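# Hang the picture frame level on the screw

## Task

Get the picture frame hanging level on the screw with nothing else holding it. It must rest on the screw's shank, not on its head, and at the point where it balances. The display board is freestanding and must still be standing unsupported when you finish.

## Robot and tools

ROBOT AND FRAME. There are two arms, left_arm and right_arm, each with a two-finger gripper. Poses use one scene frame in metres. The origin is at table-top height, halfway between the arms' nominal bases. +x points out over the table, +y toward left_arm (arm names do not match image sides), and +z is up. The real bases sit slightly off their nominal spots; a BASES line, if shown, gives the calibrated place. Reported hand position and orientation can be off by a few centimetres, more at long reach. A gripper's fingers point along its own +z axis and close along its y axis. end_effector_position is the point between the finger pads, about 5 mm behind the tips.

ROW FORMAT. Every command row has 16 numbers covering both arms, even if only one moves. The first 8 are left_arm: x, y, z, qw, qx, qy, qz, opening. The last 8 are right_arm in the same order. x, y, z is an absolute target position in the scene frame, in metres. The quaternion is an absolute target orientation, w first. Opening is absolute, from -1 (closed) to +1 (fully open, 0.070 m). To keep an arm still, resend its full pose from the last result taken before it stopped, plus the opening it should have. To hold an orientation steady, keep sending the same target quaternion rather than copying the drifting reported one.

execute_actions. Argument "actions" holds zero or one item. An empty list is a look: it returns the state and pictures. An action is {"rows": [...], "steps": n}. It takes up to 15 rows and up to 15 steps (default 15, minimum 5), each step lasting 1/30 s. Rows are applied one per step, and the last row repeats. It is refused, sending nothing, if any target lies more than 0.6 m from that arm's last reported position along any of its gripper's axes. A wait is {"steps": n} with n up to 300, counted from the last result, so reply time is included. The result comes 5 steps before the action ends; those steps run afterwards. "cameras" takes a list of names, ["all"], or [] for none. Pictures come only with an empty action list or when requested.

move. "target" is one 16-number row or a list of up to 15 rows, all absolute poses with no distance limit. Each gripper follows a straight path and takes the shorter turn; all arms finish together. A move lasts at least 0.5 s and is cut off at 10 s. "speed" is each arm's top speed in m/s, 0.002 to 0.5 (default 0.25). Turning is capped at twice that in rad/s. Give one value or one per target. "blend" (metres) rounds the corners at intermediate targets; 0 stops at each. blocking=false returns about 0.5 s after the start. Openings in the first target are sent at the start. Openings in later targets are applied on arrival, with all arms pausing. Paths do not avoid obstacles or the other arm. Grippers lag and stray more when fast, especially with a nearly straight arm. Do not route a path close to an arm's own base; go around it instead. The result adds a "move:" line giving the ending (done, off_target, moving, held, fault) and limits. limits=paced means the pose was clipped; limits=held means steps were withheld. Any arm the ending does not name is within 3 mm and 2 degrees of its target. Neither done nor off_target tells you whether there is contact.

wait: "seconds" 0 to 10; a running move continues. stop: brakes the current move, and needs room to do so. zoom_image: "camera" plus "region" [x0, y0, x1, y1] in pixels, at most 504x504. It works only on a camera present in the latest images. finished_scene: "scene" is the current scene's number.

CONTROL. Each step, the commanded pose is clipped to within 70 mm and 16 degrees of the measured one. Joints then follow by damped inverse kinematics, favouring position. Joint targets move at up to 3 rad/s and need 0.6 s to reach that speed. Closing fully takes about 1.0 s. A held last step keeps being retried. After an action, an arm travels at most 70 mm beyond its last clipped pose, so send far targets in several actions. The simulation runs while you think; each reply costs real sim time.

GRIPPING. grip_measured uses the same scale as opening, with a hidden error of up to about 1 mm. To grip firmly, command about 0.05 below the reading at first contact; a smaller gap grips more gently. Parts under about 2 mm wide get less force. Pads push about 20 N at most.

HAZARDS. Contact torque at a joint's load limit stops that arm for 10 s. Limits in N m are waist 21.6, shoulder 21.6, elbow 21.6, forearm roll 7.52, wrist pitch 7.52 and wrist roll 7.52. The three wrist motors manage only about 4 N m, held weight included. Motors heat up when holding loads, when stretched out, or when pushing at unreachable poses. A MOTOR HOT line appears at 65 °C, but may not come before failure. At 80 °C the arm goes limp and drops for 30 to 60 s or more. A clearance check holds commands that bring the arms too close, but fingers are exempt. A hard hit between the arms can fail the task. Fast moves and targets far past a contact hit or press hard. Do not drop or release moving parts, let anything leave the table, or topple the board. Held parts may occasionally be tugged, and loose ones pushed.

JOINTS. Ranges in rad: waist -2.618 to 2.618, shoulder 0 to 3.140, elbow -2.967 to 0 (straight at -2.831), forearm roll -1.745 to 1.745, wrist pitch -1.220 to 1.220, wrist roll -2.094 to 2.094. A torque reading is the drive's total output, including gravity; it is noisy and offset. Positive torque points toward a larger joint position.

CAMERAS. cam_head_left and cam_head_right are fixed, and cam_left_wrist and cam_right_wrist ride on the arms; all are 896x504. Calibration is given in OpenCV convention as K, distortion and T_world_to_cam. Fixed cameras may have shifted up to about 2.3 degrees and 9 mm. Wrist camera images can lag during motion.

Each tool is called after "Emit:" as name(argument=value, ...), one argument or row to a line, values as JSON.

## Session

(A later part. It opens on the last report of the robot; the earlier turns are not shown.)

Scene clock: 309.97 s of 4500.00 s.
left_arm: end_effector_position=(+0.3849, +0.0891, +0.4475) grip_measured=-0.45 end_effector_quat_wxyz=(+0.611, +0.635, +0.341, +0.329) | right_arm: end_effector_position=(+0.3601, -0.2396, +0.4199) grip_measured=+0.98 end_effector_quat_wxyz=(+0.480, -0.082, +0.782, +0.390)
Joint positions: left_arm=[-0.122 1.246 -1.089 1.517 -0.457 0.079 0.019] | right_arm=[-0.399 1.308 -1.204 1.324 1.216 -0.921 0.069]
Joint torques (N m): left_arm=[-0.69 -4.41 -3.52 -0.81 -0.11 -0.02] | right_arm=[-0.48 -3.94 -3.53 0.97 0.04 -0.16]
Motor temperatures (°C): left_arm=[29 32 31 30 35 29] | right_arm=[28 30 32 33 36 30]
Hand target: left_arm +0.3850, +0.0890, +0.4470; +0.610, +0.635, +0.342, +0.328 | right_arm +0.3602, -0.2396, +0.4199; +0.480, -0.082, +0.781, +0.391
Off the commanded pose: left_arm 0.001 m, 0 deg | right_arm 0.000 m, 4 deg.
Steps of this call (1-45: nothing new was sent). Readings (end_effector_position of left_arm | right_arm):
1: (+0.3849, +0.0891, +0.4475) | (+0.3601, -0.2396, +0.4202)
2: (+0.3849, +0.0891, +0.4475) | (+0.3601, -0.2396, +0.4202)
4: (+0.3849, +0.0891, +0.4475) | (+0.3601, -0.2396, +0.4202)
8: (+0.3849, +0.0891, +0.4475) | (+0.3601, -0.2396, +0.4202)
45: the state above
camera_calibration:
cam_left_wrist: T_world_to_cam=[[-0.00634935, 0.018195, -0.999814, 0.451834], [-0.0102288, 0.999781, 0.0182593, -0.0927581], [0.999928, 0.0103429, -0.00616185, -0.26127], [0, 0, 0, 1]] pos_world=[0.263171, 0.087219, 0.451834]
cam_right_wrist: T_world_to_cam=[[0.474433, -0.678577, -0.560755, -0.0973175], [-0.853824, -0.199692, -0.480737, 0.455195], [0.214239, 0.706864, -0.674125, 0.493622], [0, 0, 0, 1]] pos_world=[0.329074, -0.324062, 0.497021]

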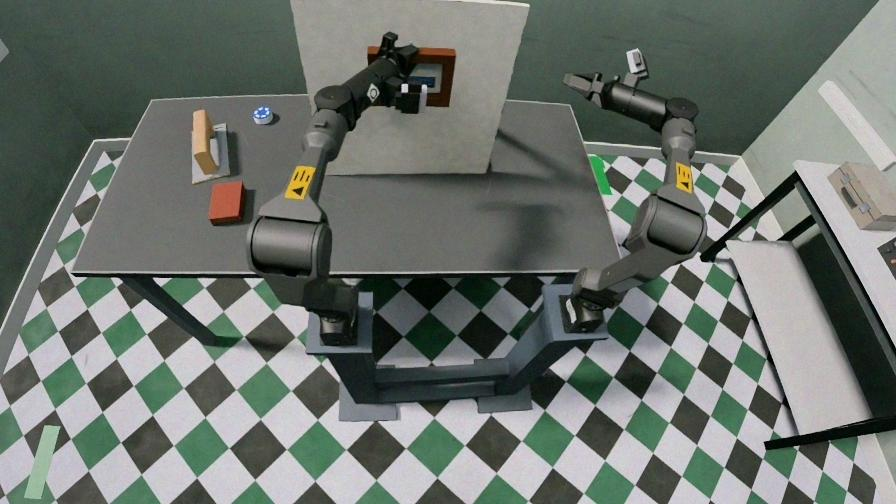

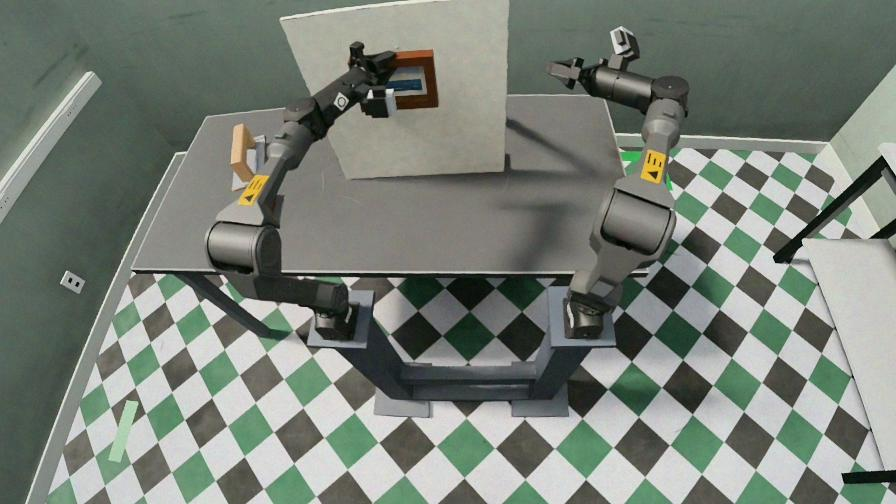

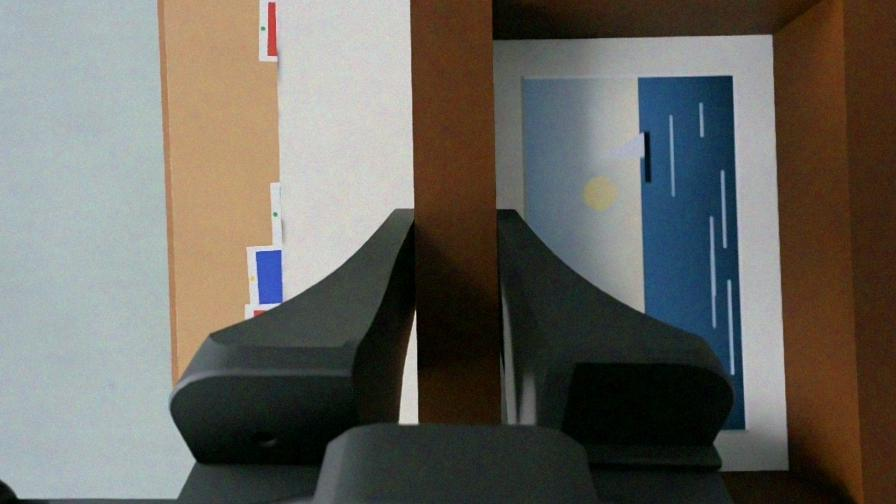

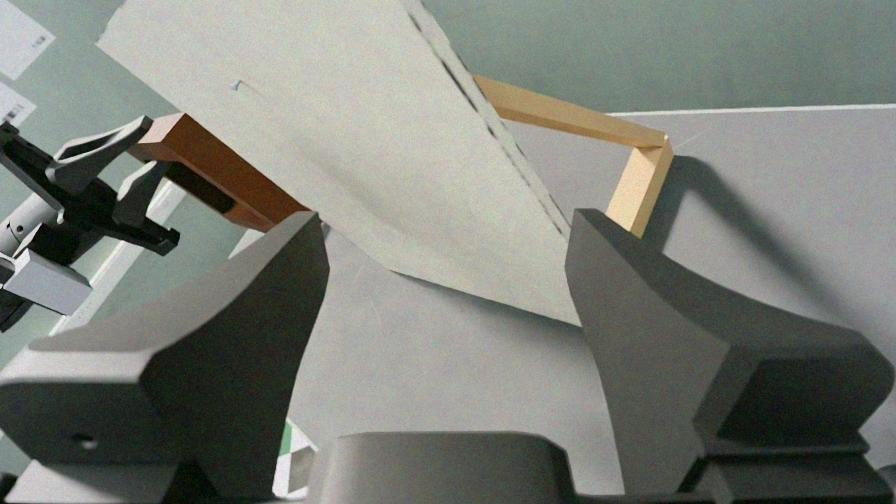

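Emit:
move(
  target=[
    [0.3849,0.0891,0.4475,0.6105,0.6350,0.3416,0.3280,-0.54,0.40,-0.18,0.45,0.2424,0.1815,0.7457,0.5858,0.98],
    [0.3849,0.0891,0.4475,0.6105,0.6350,0.3416,0.3280,-0.54,0.468,-0.18,0.45,0.2424,0.1815,0.7457,0.5858,0.98],
  ],
  speed=[0.12,0.08],
  blend=0.02,
  cameras=["cam_right_wrist","cam_head_right"],
)

Scene clock: 314.77 s of 4500.00 s.
left_arm: end_effector_position=(+0.3848, +0.0891, +0.4476) grip_measured=-0.45 end_effector_quat_wxyz=(+0.610, +0.635, +0.342, +0.328) | right_arm: end_effector_position=(+0.4685, -0.1802, +0.4498) grip_measured=+0.98 end_effector_quat_wxyz=(+0.243, +0.183, +0.749, +0.589)
Joint positions: left_arm=[-0.122 1.246 -1.09 1.521 -0.457 0.074 0.019] | right_arm=[-0.133 1.738 -1.755 1.308 1.13 0.057 0.069]
Joint torques (N m): left_arm=[0.44 -5.91 -4.82 -0.5 -0.37 -0.18] | right_arm=[0.48 -7.97 -3.53 0.91 -0.14 -0.07]
Motor temperatures (°C): left_arm=[29 32 31 30 34 29] | right_arm=[28 30 32 33 36 30]
Hand target: left_arm +0.3849, +0.0891, +0.4475; +0.610, +0.635, +0.342, +0.328 | right_arm +0.4680, -0.1800, +0.4500; +0.244, +0.182, +0.749, +0.588
Off the commanded pose: left_arm 0.000 m, 0 deg | right_arm 0.001 m, 0 deg.
Kept back: nothing.
move: done
camera_calibration:
cam_right_wrist: T_world_to_cam=[[-0.0245053, -0.226415, -0.973723, 0.409304], [-0.998971, -0.0316288, 0.0324952, 0.441396], [-0.0381551, 0.973517, -0.225407, 0.41307], [0, 0, 0, 1]] pos_world=[0.466733, -0.295497, 0.477314]
Images, in order (width x height): cam_head_right 896x504, cam_right_wrist 896x504.

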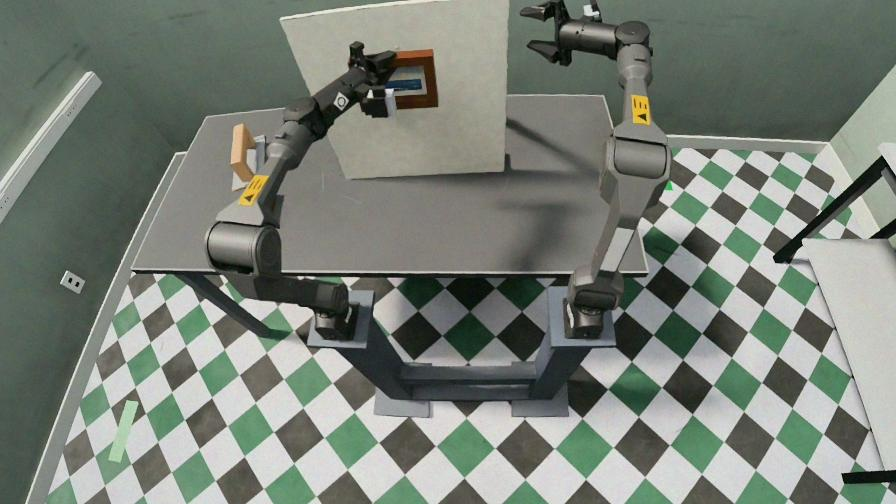

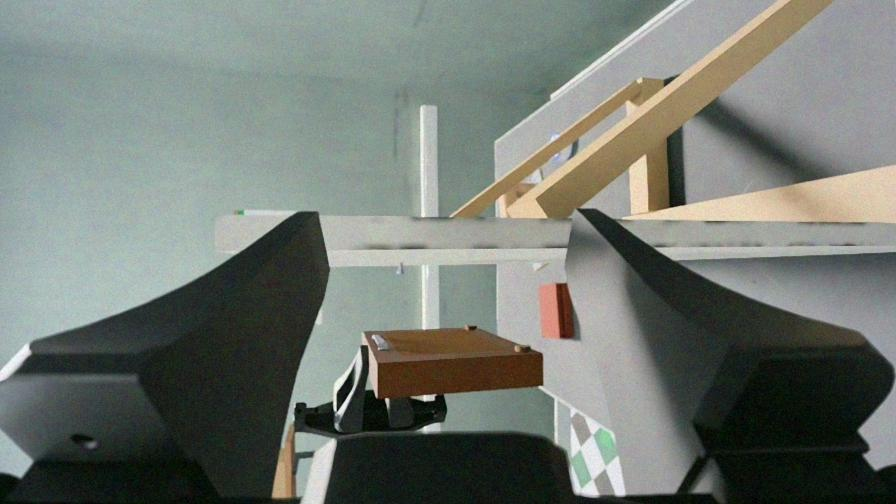

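Emit:
zoom_image(
  camera="cam_right_wrist",
  region=[350, 240, 450, 360],
)

Emit:
zoom_image(
  camera="cam_right_wrist",
  region=[330, 230, 570, 440],
)

Scaled by 4.200 from the camera's 896x504 image, which has a finer 1280x720 frame.

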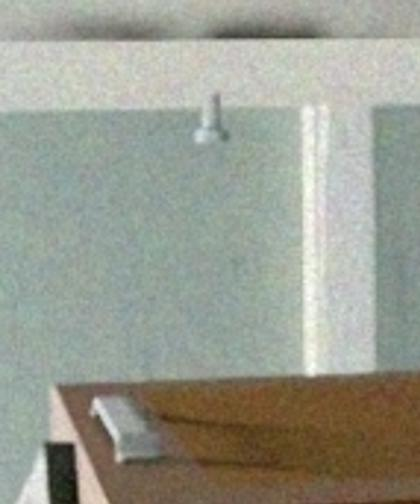

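Scaled by 2.100 from the camera's 896x504 image, which has a finer 1280x720 frame.

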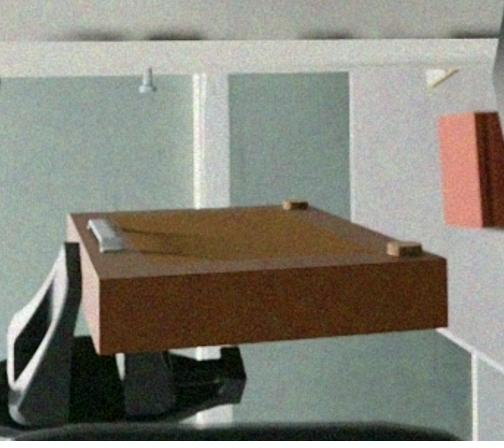

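Emit:
zoom_image(
  camera="cam_right_wrist",
  region=[360, 325, 410, 365],
)

Emit:
zoom_image(
  camera="cam_right_wrist",
  region=[380, 245, 430, 285],
)

Scaled by 10.080 from the camera's 896x504 image, which has a finer 1280x720 frame.

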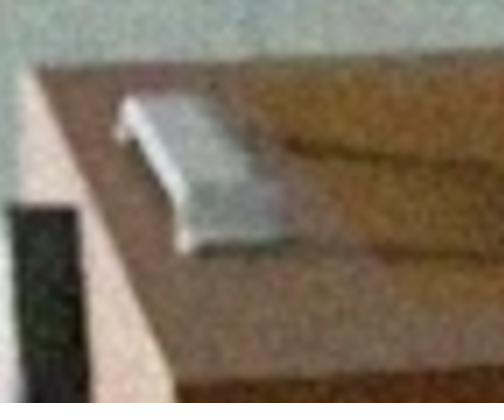

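Scaled by 10.080 from the camera's 896x504 image, which has a finer 1280x720 frame.

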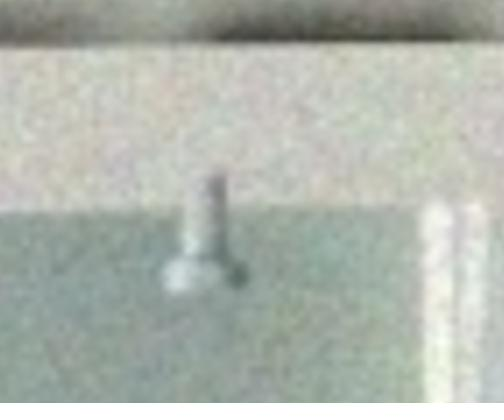

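Emit:
move(
  target=[0.430,0.0880,0.4475,0.6105,0.6350,0.3416,0.3280,-0.54,0.468,-0.18,0.45,0.2424,0.1815,0.7457,0.5858,0.98],
  speed=0.06,
  cameras=["cam_right_wrist","cam_head_right"],
)

Emit:
zoom_image(
  camera="cam_right_wrist",
  region=[360, 240, 440, 320],
)

Scene clock: 318.77 s of 4500.00 s.
left_arm: end_effector_position=(+0.4306, +0.0880, +0.4472) grip_measured=-0.45 end_effector_quat_wxyz=(+0.610, +0.635, +0.342, +0.328) | right_arm: end_effector_position=(+0.4682, -0.1802, +0.4499) grip_measured=+0.98 end_effector_quat_wxyz=(+0.243, +0.183, +0.749, +0.589)
Joint positions: left_arm=[-0.103 1.406 -1.23 1.486 -0.477 0.114 0.019] | right_arm=[-0.133 1.737 -1.755 1.308 1.13 0.057 0.069]
Joint torques (N m): left_arm=[0.18 -6.85 -3.7 -0.77 -0.49 -0.08] | right_arm=[-0.48 -7.96 -3.61 1 -0.09 -0.2]
Motor temperatures (°C): left_arm=[29 32 31 30 34 29] | right_arm=[28 30 32 33 36 30]
Hand target: left_arm +0.4300, +0.0880, +0.4475; +0.610, +0.635, +0.342, +0.328 | right_arm +0.4680, -0.1800, +0.4500; +0.244, +0.182, +0.749, +0.588
Off the commanded pose: left_arm 0.001 m, 0 deg | right_arm 0.000 m, 0 deg.
Kept back: nothing.
move: done
camera_calibration:
cam_right_wrist: T_world_to_cam=[[-0.0244717, -0.22642, -0.973722, 0.409378], [-0.998972, -0.0316286, 0.0324609, 0.441162], [-0.0381473, 0.973516, -0.225414, 0.413042], [0, 0, 0, 1]] pos_world=[0.466483, -0.295458, 0.477405]
Images, in order (width x height): cam_head_right 896x504, cam_right_wrist 896x504.

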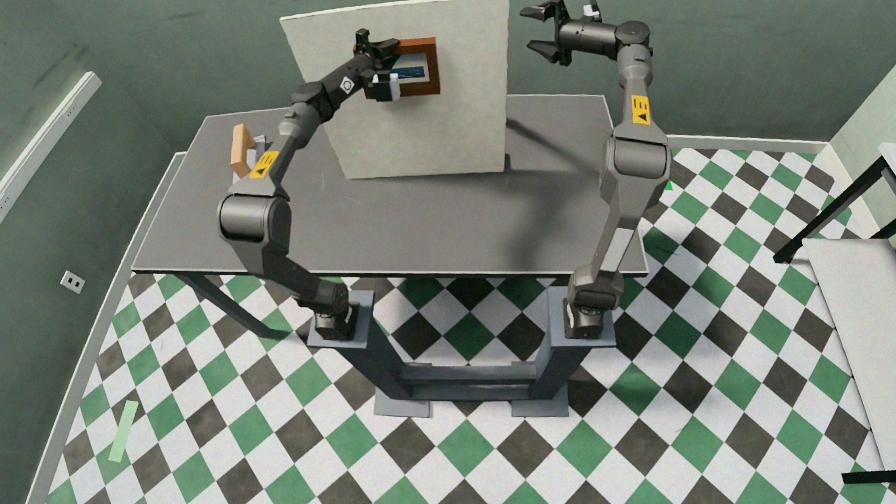

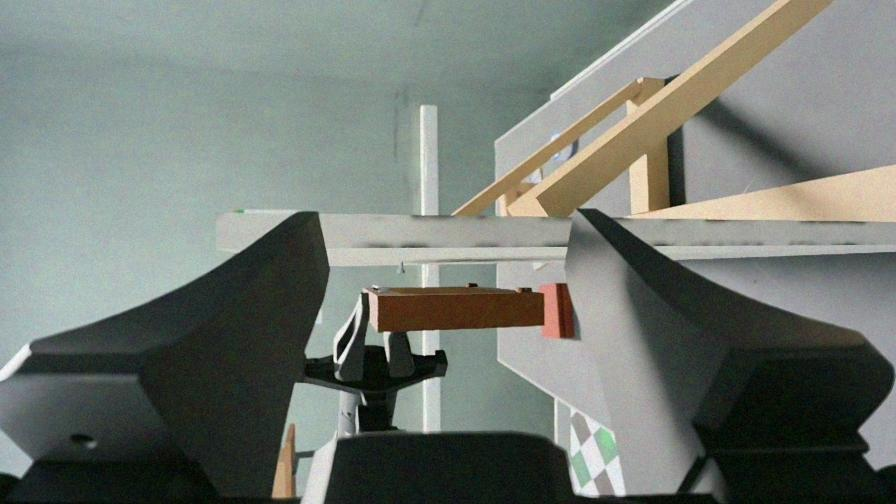

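Scaled by 6.300 from the camera's 896x504 image, which has a finer 1280x720 frame.

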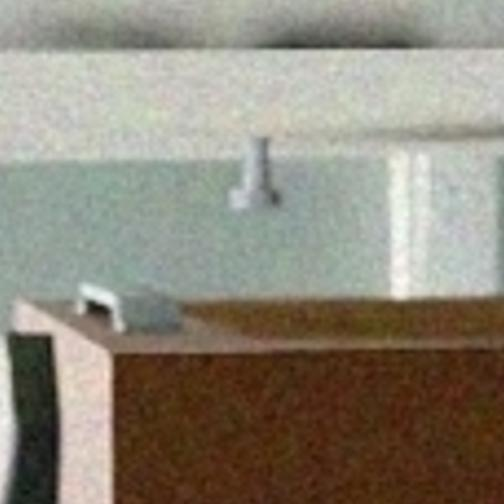

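Emit:
move(
  target=[0.4400,0.0880,0.4435,0.6105,0.6350,0.3416,0.3280,-0.54,0.468,-0.18,0.45,0.2424,0.1815,0.7457,0.5858,0.98],
  speed=0.04,
  cameras=["cam_right_wrist"],
)

Emit:
zoom_image(
  camera="cam_right_wrist",
  region=[360, 240, 440, 320],
)

Scene clock: 320.03 s of 4500.00 s.
left_arm: end_effector_position=(+0.4400, +0.0879, +0.4432) grip_measured=-0.45 end_effector_quat_wxyz=(+0.610, +0.635, +0.342, +0.328) | right_arm: end_effector_position=(+0.4682, -0.1802, +0.4499) grip_measured=+0.98 end_effector_quat_wxyz=(+0.243, +0.183, +0.749, +0.589)
Joint positions: left_arm=[-0.099 1.44 -1.247 1.456 -0.483 0.15 0.019] | right_arm=[-0.133 1.737 -1.755 1.308 1.13 0.057 0.069]
Joint torques (N m): left_arm=[0.57 -6.07 -4.63 -0.7 -0.53 -0.15] | right_arm=[-0.46 -7.94 -3.58 1 -0.1 -0.19]
Motor temperatures (°C): left_arm=[29 32 31 30 34 29] | right_arm=[28 30 32 34 36 30]
Hand target: left_arm +0.4400, +0.0880, +0.4435; +0.610, +0.635, +0.342, +0.328 | right_arm +0.4680, -0.1800, +0.4500; +0.244, +0.182, +0.749, +0.588
Off the commanded pose: left_arm 0.000 m, 0 deg | right_arm 0.000 m, 0 deg.
Kept back: nothing.
move: done
camera_calibration:
cam_right_wrist: T_world_to_cam=[[-0.0244717, -0.22642, -0.973722, 0.409378], [-0.998972, -0.0316286, 0.0324609, 0.441162], [-0.0381473, 0.973516, -0.225414, 0.413042], [0, 0, 0, 1]] pos_world=[0.466483, -0.295458, 0.477405]
Images, in order (width x height): cam_right_wrist 896x504.

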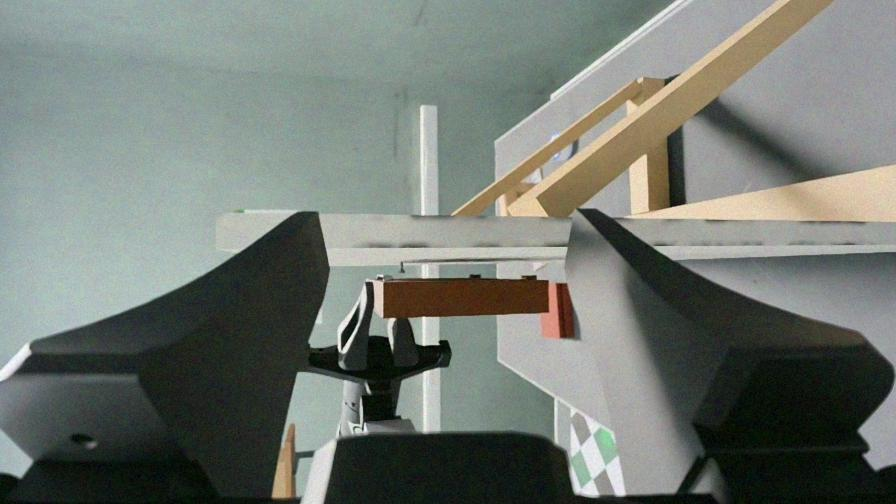

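Scaled by 6.300 from the camera's 896x504 image, which has a finer 1280x720 frame.

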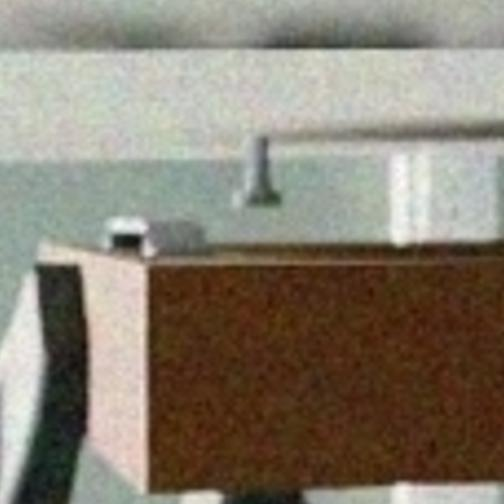

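Emit:
move(
  target=[0.4450,0.0880,0.4405,0.6105,0.6350,0.3416,0.3280,-0.54,0.468,-0.18,0.45,0.2424,0.1815,0.7457,0.5858,0.98],
  speed=0.02,
  cameras=["cam_right_wrist"],
)

Emit:
zoom_image(
  camera="cam_right_wrist",
  region=[370, 245, 430, 305],
)

Scene clock: 321.30 s of 4500.00 s.
left_arm: end_effector_position=(+0.4449, +0.0877, +0.4402) grip_measured=-0.45 end_effector_quat_wxyz=(+0.610, +0.635, +0.342, +0.328) | right_arm: end_effector_position=(+0.4682, -0.1802, +0.4499) grip_measured=+0.98 end_effector_quat_wxyz=(+0.243, +0.183, +0.749, +0.589)
Joint positions: left_arm=[-0.097 1.457 -1.253 1.435 -0.487 0.174 0.019] | right_arm=[-0.133 1.737 -1.755 1.308 1.13 0.057 0.069]
Joint torques (N m): left_arm=[0.46 -6.12 -4.57 -0.73 -0.6 -0.09] | right_arm=[-0.43 -7.93 -3.57 0.99 -0.12 -0.19]
Motor temperatures (°C): left_arm=[29 32 31 30 34 29] | right_arm=[28 30 32 34 36 30]
Hand target: left_arm +0.4450, +0.0880, +0.4405; +0.610, +0.635, +0.342, +0.328 | right_arm +0.4680, -0.1800, +0.4500; +0.244, +0.182, +0.749, +0.588
Off the commanded pose: left_arm 0.000 m, 0 deg | right_arm 0.000 m, 0 deg.
Kept back: nothing.
move: done
camera_calibration:
cam_right_wrist: T_world_to_cam=[[-0.0244717, -0.22642, -0.973722, 0.409378], [-0.998972, -0.0316286, 0.0324609, 0.441162], [-0.0381473, 0.973516, -0.225414, 0.413042], [0, 0, 0, 1]] pos_world=[0.466483, -0.295458, 0.477405]
Images, in order (width x height): cam_right_wrist 896x504.

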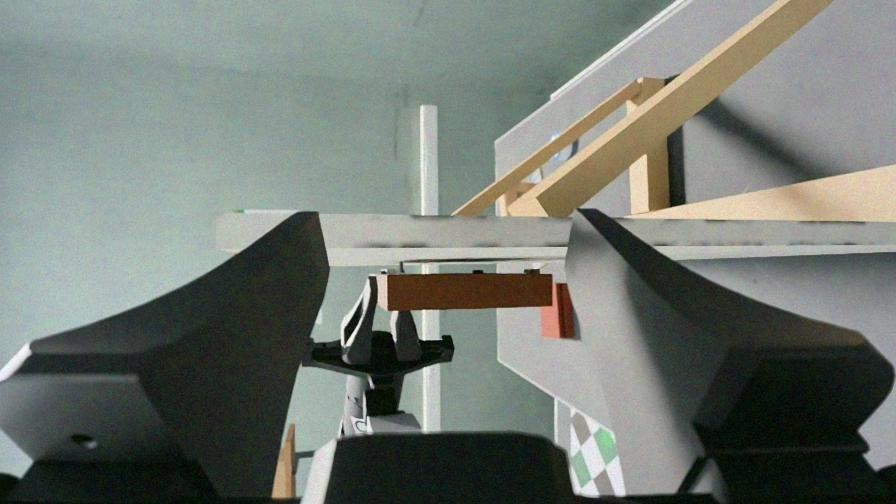

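Scaled by 8.400 from the camera's 896x504 image, which has a finer 1280x720 frame.

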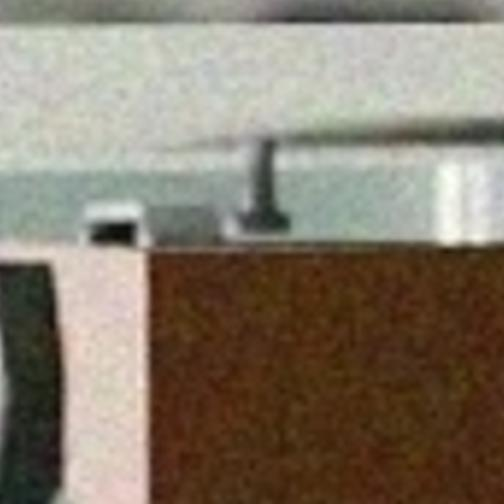

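Emit:
move(
  target=[0.4480,0.0880,0.4400,0.6139,0.6385,0.3349,0.3216,-0.54,0.468,-0.18,0.45,0.2424,0.1815,0.7457,0.5858,0.98],
  speed=0.015,
  cameras=["cam_right_wrist"],
)

Emit:
zoom_image(
  camera="cam_right_wrist",
  region=[370, 245, 430, 305],
)

Scene clock: 323.93 s of 4500.00 s.
left_arm: end_effector_position=(+0.4470, +0.0874, +0.4409) grip_measured=-0.45 end_effector_quat_wxyz=(+0.615, +0.639, +0.333, +0.321) | right_arm: end_effector_position=(+0.4682, -0.1802, +0.4499) grip_measured=+0.98 end_effector_quat_wxyz=(+0.243, +0.183, +0.749, +0.589)
Joint positions: left_arm=[-0.08 1.473 -1.27 1.446 -0.527 0.167 0.019] | right_arm=[-0.133 1.737 -1.755 1.308 1.13 0.057 0.069]
Joint torques (N m): left_arm=[1.28 -3.21 -5.51 -1.18 1.26 -0.08] | right_arm=[-0.49 -7.97 -3.6 0.99 -0.16 -0.17]
Motor temperatures (°C): left_arm=[29 32 32 30 34 29] | right_arm=[28 30 32 34 36 30]
Hand target: left_arm +0.4480, +0.0880, +0.4400; +0.614, +0.638, +0.335, +0.322 | right_arm +0.4680, -0.1800, +0.4500; +0.244, +0.182, +0.749, +0.588
Off the commanded pose: left_arm 0.001 m, 0 deg | right_arm 0.000 m, 0 deg.
Kept back: nothing.
move: done
camera_calibration:
cam_right_wrist: T_world_to_cam=[[-0.0244717, -0.22642, -0.973722, 0.409378], [-0.998972, -0.0316286, 0.0324609, 0.441162], [-0.0381473, 0.973516, -0.225414, 0.413042], [0, 0, 0, 1]] pos_world=[0.466483, -0.295458, 0.477405]
Images, in order (width x height): cam_right_wrist 896x504.

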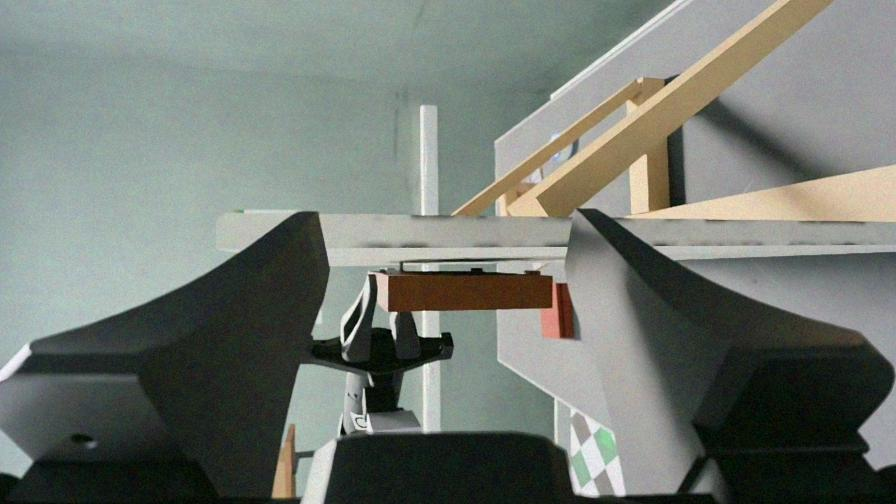

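Scaled by 8.400 from the camera's 896x504 image, which has a finer 1280x720 frame.

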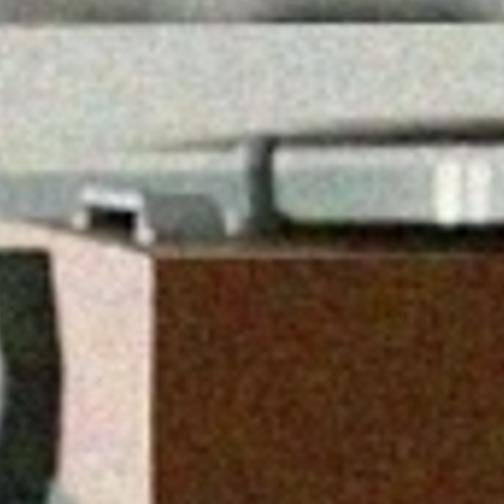

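Emit:
move(
  target=[0.4463,0.0880,0.4400,0.6139,0.6385,0.3349,0.3216,-0.54,0.468,-0.18,0.45,0.2424,0.1815,0.7457,0.5858,0.98],
  speed=0.01,
  cameras=["cam_right_wrist"],
)

Emit:
zoom_image(
  camera="cam_right_wrist",
  region=[370, 245, 430, 305],
)

Scene clock: 325.90 s of 4500.00 s.
left_arm: end_effector_position=(+0.4474, +0.0885, +0.4388) grip_measured=-0.45 end_effector_quat_wxyz=(+0.613, +0.638, +0.337, +0.321) | right_arm: end_effector_position=(+0.4682, -0.1802, +0.4499) grip_measured=+0.98 end_effector_quat_wxyz=(+0.243, +0.183, +0.749, +0.589)
Joint positions: left_arm=[-0.08 1.472 -1.265 1.445 -0.521 0.167 0.019] | right_arm=[-0.133 1.737 -1.755 1.308 1.13 0.057 0.069]
Joint torques (N m): left_arm=[3.11 -5.46 -3.24 -0.5 0.84 -0.04] | right_arm=[-0.46 -7.94 -3.61 0.98 -0.19 -0.17]
Motor temperatures (°C): left_arm=[29 32 32 31 34 29] | right_arm=[28 30 32 34 36 30]
Hand target: left_arm +0.4463, +0.0880, +0.4400; +0.614, +0.638, +0.335, +0.322 | right_arm +0.4680, -0.1800, +0.4500; +0.244, +0.182, +0.749, +0.588
Off the commanded pose: left_arm 0.002 m, 0 deg | right_arm 0.000 m, 0 deg.
Kept back: nothing.
move: done
camera_calibration:
cam_right_wrist: T_world_to_cam=[[-0.0244717, -0.22642, -0.973722, 0.409378], [-0.998972, -0.0316286, 0.0324609, 0.441162], [-0.0381473, 0.973516, -0.225414, 0.413042], [0, 0, 0, 1]] pos_world=[0.466483, -0.295458, 0.477405]
Images, in order (width x height): cam_right_wrist 896x504.

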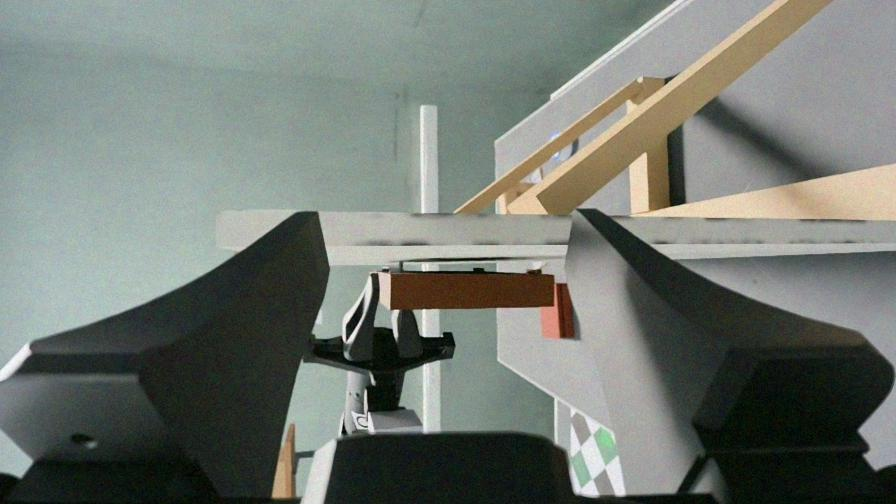

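Scaled by 8.400 from the camera's 896x504 image, which has a finer 1280x720 frame.

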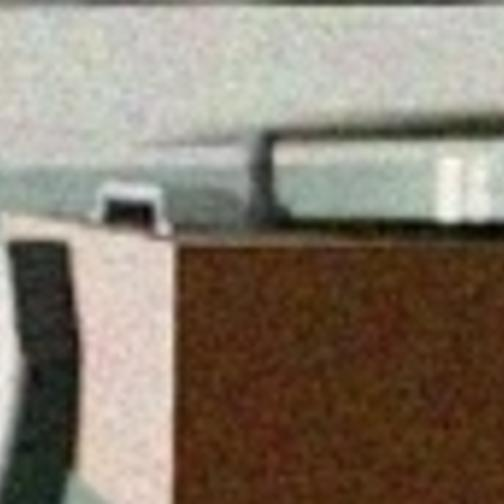

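Emit:
wait(
  seconds=0.3,
  cameras=["cam_right_wrist"],
)

Emit:
zoom_image(
  camera="cam_right_wrist",
  region=[370, 245, 430, 305],
)

Scene clock: 326.40 s of 4500.00 s.
left_arm: end_effector_position=(+0.4475, +0.0889, +0.4388) grip_measured=-0.45 end_effector_quat_wxyz=(+0.613, +0.638, +0.337, +0.322) | right_arm: end_effector_position=(+0.4682, -0.1802, +0.4499) grip_measured=+0.98 end_effector_quat_wxyz=(+0.243, +0.183, +0.749, +0.589)
Joint positions: left_arm=[-0.079 1.472 -1.265 1.445 -0.521 0.167 0.019] | right_arm=[-0.133 1.737 -1.755 1.308 1.13 0.057 0.069]
Joint torques (N m): left_arm=[1.3 -7.3 -3.77 -0.65 -0.2 -0.07] | right_arm=[-0.49 -7.89 -3.62 0.98 -0.19 -0.16]
Motor temperatures (°C): left_arm=[29 32 32 31 34 29] | right_arm=[28 30 32 34 36 30]
Hand target: left_arm +0.4463, +0.0880, +0.4400; +0.614, +0.638, +0.335, +0.322 | right_arm +0.4680, -0.1800, +0.4500; +0.244, +0.182, +0.749, +0.588
Off the commanded pose: left_arm 0.002 m, 0 deg | right_arm 0.000 m, 0 deg.
Steps of this call (1-15: nothing new was sent). Readings (end_effector_position of left_arm | right_arm):
1: (+0.4474, +0.0885, +0.4388) | (+0.4682, -0.1802, +0.4499)
2: (+0.4474, +0.0885, +0.4388) | (+0.4682, -0.1802, +0.4499)
4: (+0.4474, +0.0885, +0.4388) | (+0.4682, -0.1802, +0.4499)
8: (+0.4475, +0.0889, +0.4388) | (+0.4682, -0.1802, +0.4499)
15: the state above
camera_calibration:
cam_right_wrist: T_world_to_cam=[[-0.0244717, -0.22642, -0.973722, 0.409378], [-0.998972, -0.0316286, 0.0324609, 0.441162], [-0.0381473, 0.973516, -0.225414, 0.413042], [0, 0, 0, 1]] pos_world=[0.466483, -0.295458, 0.477405]
Images, in order (width x height): cam_right_wrist 896x504.

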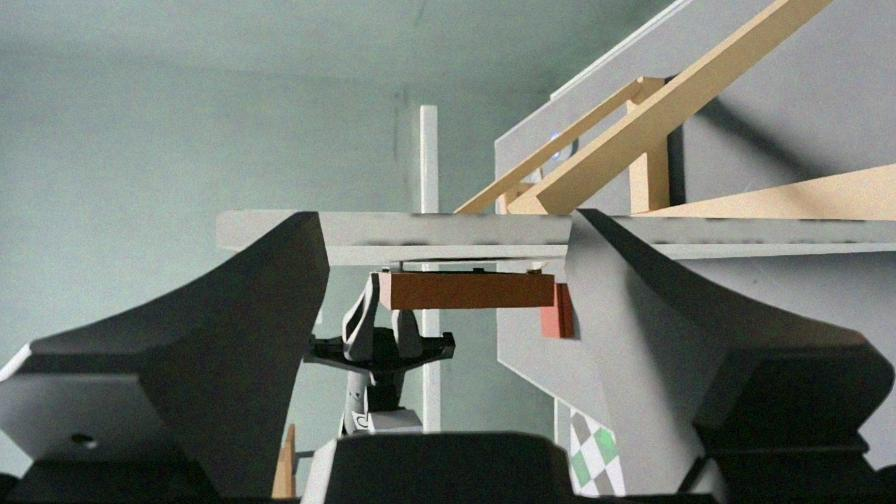

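Scaled by 8.400 from the camera's 896x504 image, which has a finer 1280x720 frame.

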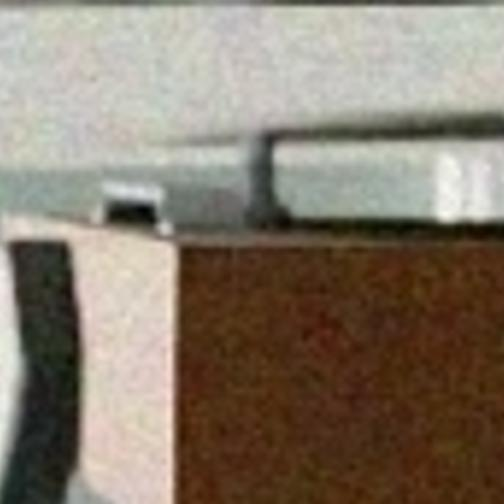

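Emit:
move(
  target=[0.4458,0.0880,0.4385,0.6139,0.6385,0.3349,0.3216,-0.54,0.468,-0.18,0.45,0.2424,0.1815,0.7457,0.5858,0.98],
  speed=0.01,
  cameras=["cam_right_wrist"],
)

Emit:
zoom_image(
  camera="cam_right_wrist",
  region=[370, 245, 430, 305],
)

Scene clock: 327.93 s of 4500.00 s.
left_arm: end_effector_position=(+0.4459, +0.0882, +0.4387) grip_measured=-0.45 end_effector_quat_wxyz=(+0.614, +0.638, +0.335, +0.322) | right_arm: end_effector_position=(+0.4682, -0.1802, +0.4499) grip_measured=+0.98 end_effector_quat_wxyz=(+0.243, +0.183, +0.749, +0.589)
Joint positions: left_arm=[-0.08 1.468 -1.258 1.435 -0.524 0.179 0.019] | right_arm=[-0.133 1.737 -1.755 1.308 1.13 0.057 0.069]
Joint torques (N m): left_arm=[-0.77 -7.69 -3.58 -0.83 -0.61 -0.07] | right_arm=[-0.46 -7.91 -3.59 0.98 -0.21 -0.16]
Motor temperatures (°C): left_arm=[29 32 32 31 34 29] | right_arm=[28 30 32 34 36 30]
Hand target: left_arm +0.4458, +0.0880, +0.4385; +0.614, +0.638, +0.335, +0.322 | right_arm +0.4680, -0.1800, +0.4500; +0.244, +0.182, +0.749, +0.588
Off the commanded pose: left_arm 0.000 m, 0 deg | right_arm 0.000 m, 0 deg.
Kept back: nothing.
move: done
camera_calibration:
cam_right_wrist: T_world_to_cam=[[-0.0244717, -0.22642, -0.973722, 0.409378], [-0.998972, -0.0316286, 0.0324609, 0.441162], [-0.0381473, 0.973516, -0.225414, 0.413042], [0, 0, 0, 1]] pos_world=[0.466483, -0.295458, 0.477405]
Images, in order (width x height): cam_right_wrist 896x504.

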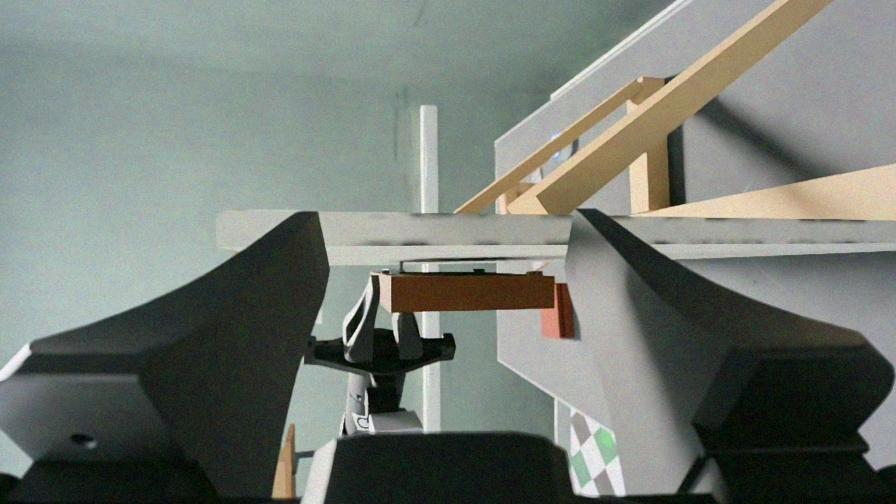

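Scaled by 8.400 from the camera's 896x504 image, which has a finer 1280x720 frame.

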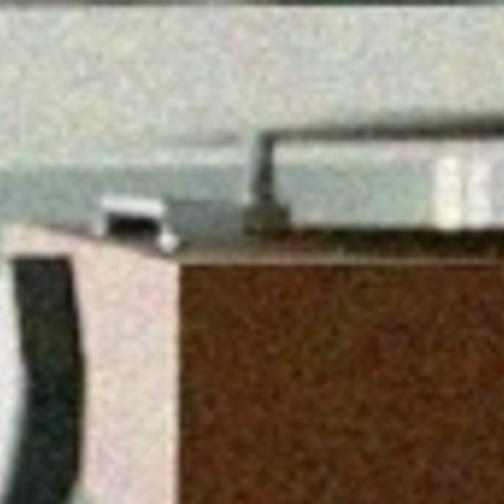

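Emit:
zoom_image(
  camera="cam_right_wrist",
  region=[385, 245, 445, 295],
)

Emit:
zoom_image(
  camera="cam_right_wrist",
  region=[515, 245, 575, 295],
)

Scaled by 8.400 from the camera's 896x504 image, which has a finer 1280x720 frame.

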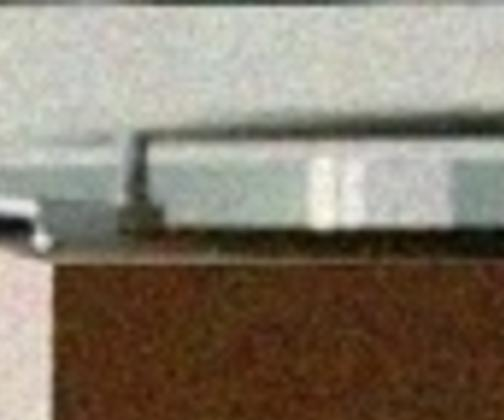

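Scaled by 8.400 from the camera's 896x504 image, which has a finer 1280x720 frame.

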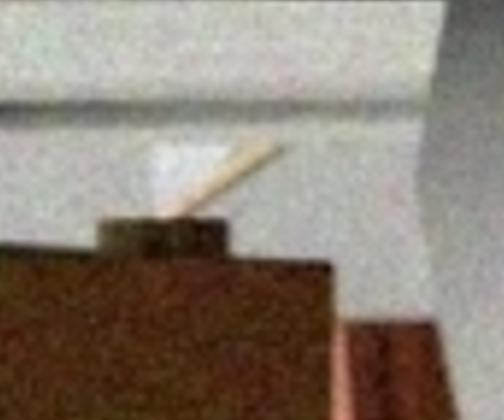

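Emit:
zoom_image(
  camera="cam_right_wrist",
  region=[310, 190, 570, 310],
)

Emit:
zoom_image(
  camera="cam_right_wrist",
  region=[640, 190, 896, 310],
)

Scaled by 1.938 from the camera's 896x504 image, which has a finer 1280x720 frame.

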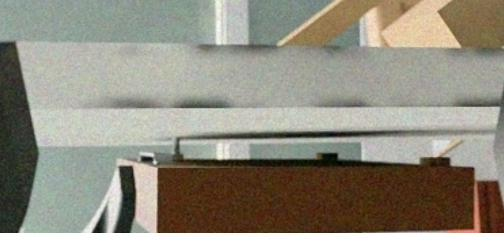

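Scaled by 1.969 from the camera's 896x504 image, which has a finer 1280x720 frame.

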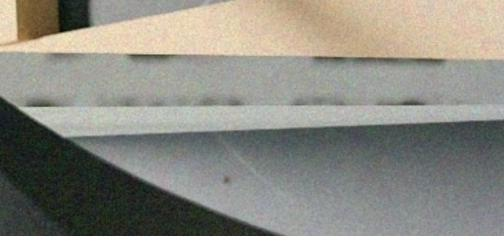

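Emit:
move(
  target=[0.4462,0.0880,0.4385,0.6152,0.6340,0.3330,0.3304,-0.54,0.468,-0.18,0.45,0.2424,0.1815,0.7457,0.5858,0.98],
  speed=0.01,
  cameras=["cam_right_wrist","cam_head_left","cam_head_right"],
)

Emit:
zoom_image(
  camera="cam_right_wrist",
  region=[370, 245, 430, 305],
)

Emit:
zoom_image(
  camera="cam_right_wrist",
  region=[515, 245, 575, 295],
)

Scene clock: 332.13 s of 4500.00 s.
left_arm: end_effector_position=(+0.4464, +0.0882, +0.4384) grip_measured=-0.45 end_effector_quat_wxyz=(+0.615, +0.634, +0.333, +0.330) | right_arm: end_effector_position=(+0.4682, -0.1802, +0.4499) grip_measured=+0.98 end_effector_quat_wxyz=(+0.243, +0.183, +0.749, +0.589)
Joint positions: left_arm=[-0.088 1.466 -1.242 1.376 -0.511 0.245 0.019] | right_arm=[-0.133 1.737 -1.755 1.308 1.13 0.057 0.069]
Joint torques (N m): left_arm=[-0.77 -7.64 -3.75 -0.71 -0.39 -0.12] | right_arm=[-0.47 -7.88 -3.58 0.97 -0.27 -0.14]
Motor temperatures (°C): left_arm=[29 32 32 31 34 29] | right_arm=[28 31 32 34 36 30]
Hand target: left_arm +0.4462, +0.0880, +0.4385; +0.615, +0.634, +0.333, +0.330 | right_arm +0.4680, -0.1800, +0.4500; +0.244, +0.182, +0.749, +0.588
Off the commanded pose: left_arm 0.000 m, 0 deg | right_arm 0.000 m, 0 deg.
Kept back: nothing.
move: done
camera_calibration:
cam_right_wrist: T_world_to_cam=[[-0.0244717, -0.22642, -0.973722, 0.409378], [-0.998972, -0.0316286, 0.0324609, 0.441162], [-0.0381473, 0.973516, -0.225414, 0.413042], [0, 0, 0, 1]] pos_world=[0.466483, -0.295458, 0.477405]
Images, in order (width x height): cam_head_left 896x504, cam_head_right 896x504, cam_right_wrist 896x504.

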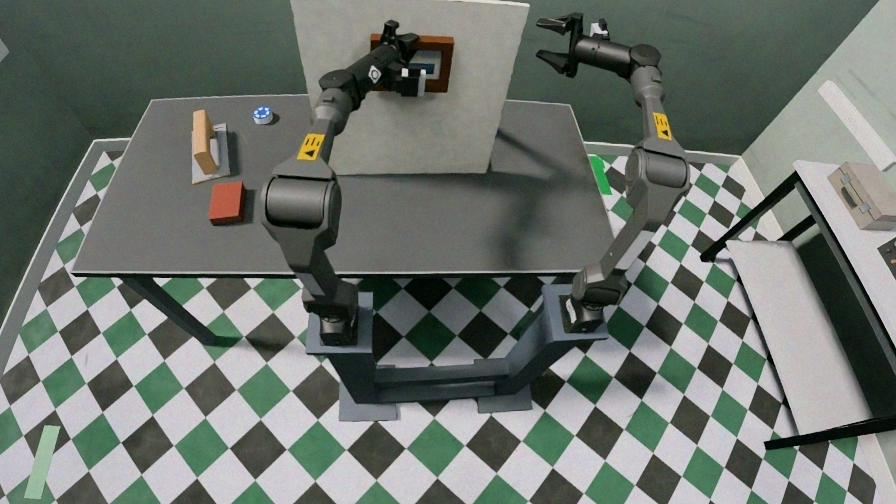

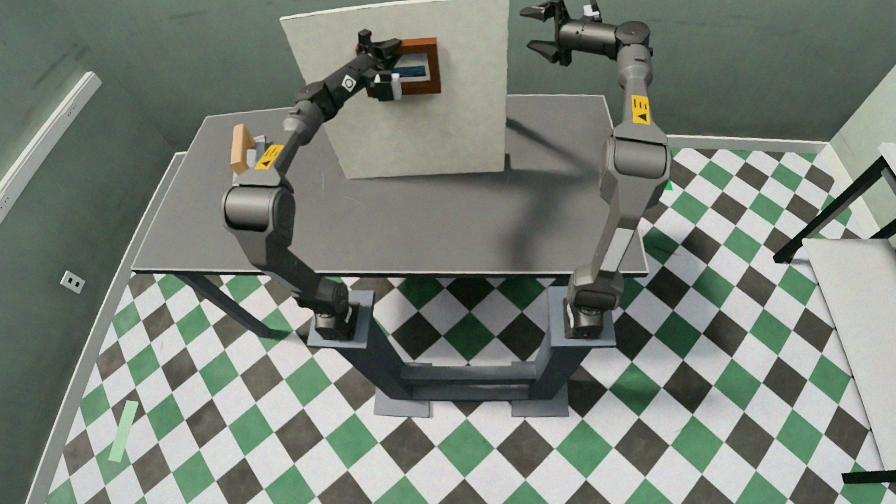

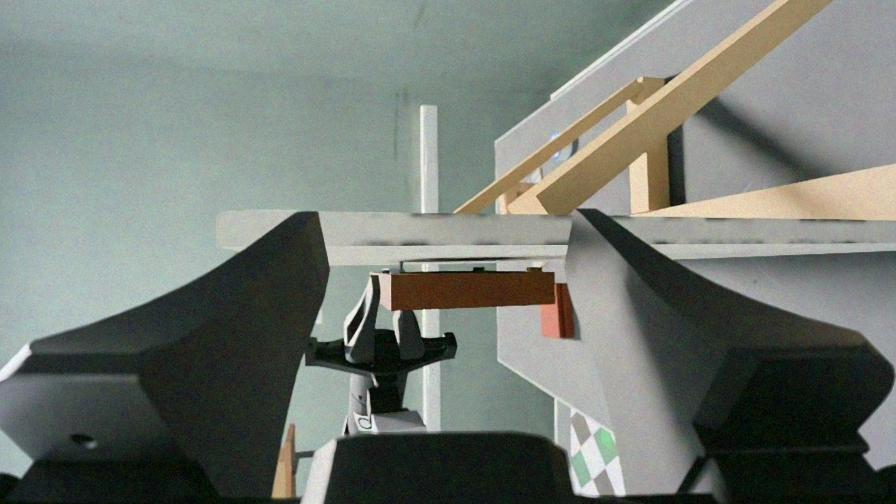

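Scaled by 8.400 from the camera's 896x504 image, which has a finer 1280x720 frame.

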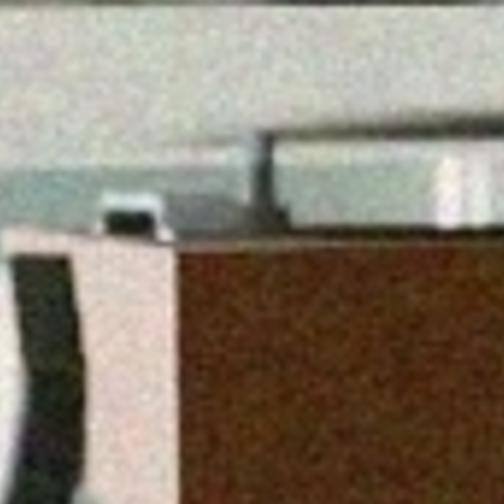

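Scaled by 8.400 from the camera's 896x504 image, which has a finer 1280x720 frame.

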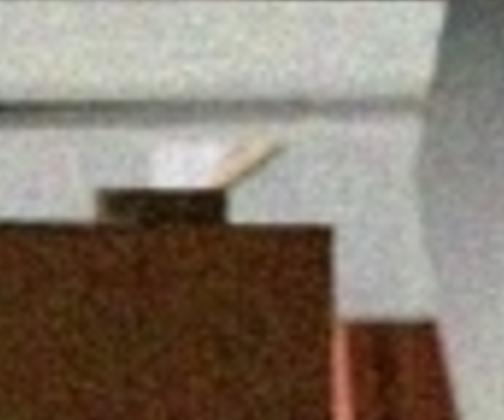

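Emit:
zoom_image(
  camera="cam_head_right",
  region=[350, 20, 450, 110],
)

Emit:
zoom_image(
  camera="cam_head_left",
  region=[360, 15, 470, 105],
)

Scaled by 5.040 from the camera's 896x504 image, which has a finer 1280x720 frame.

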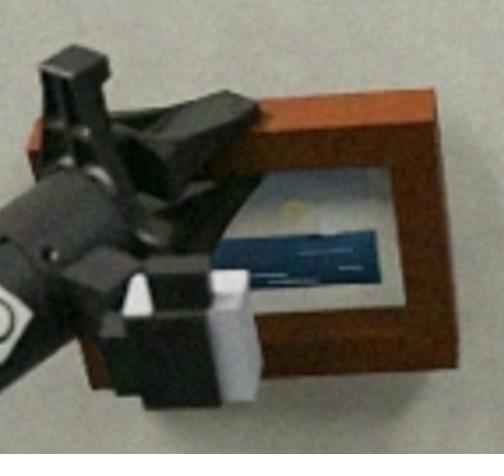

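Scaled by 4.582 from the camera's 896x504 image, which has a finer 1280x720 frame.

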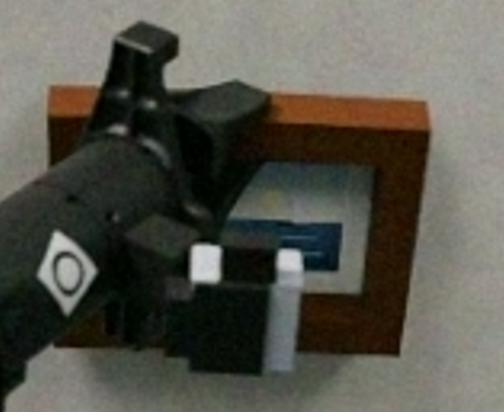

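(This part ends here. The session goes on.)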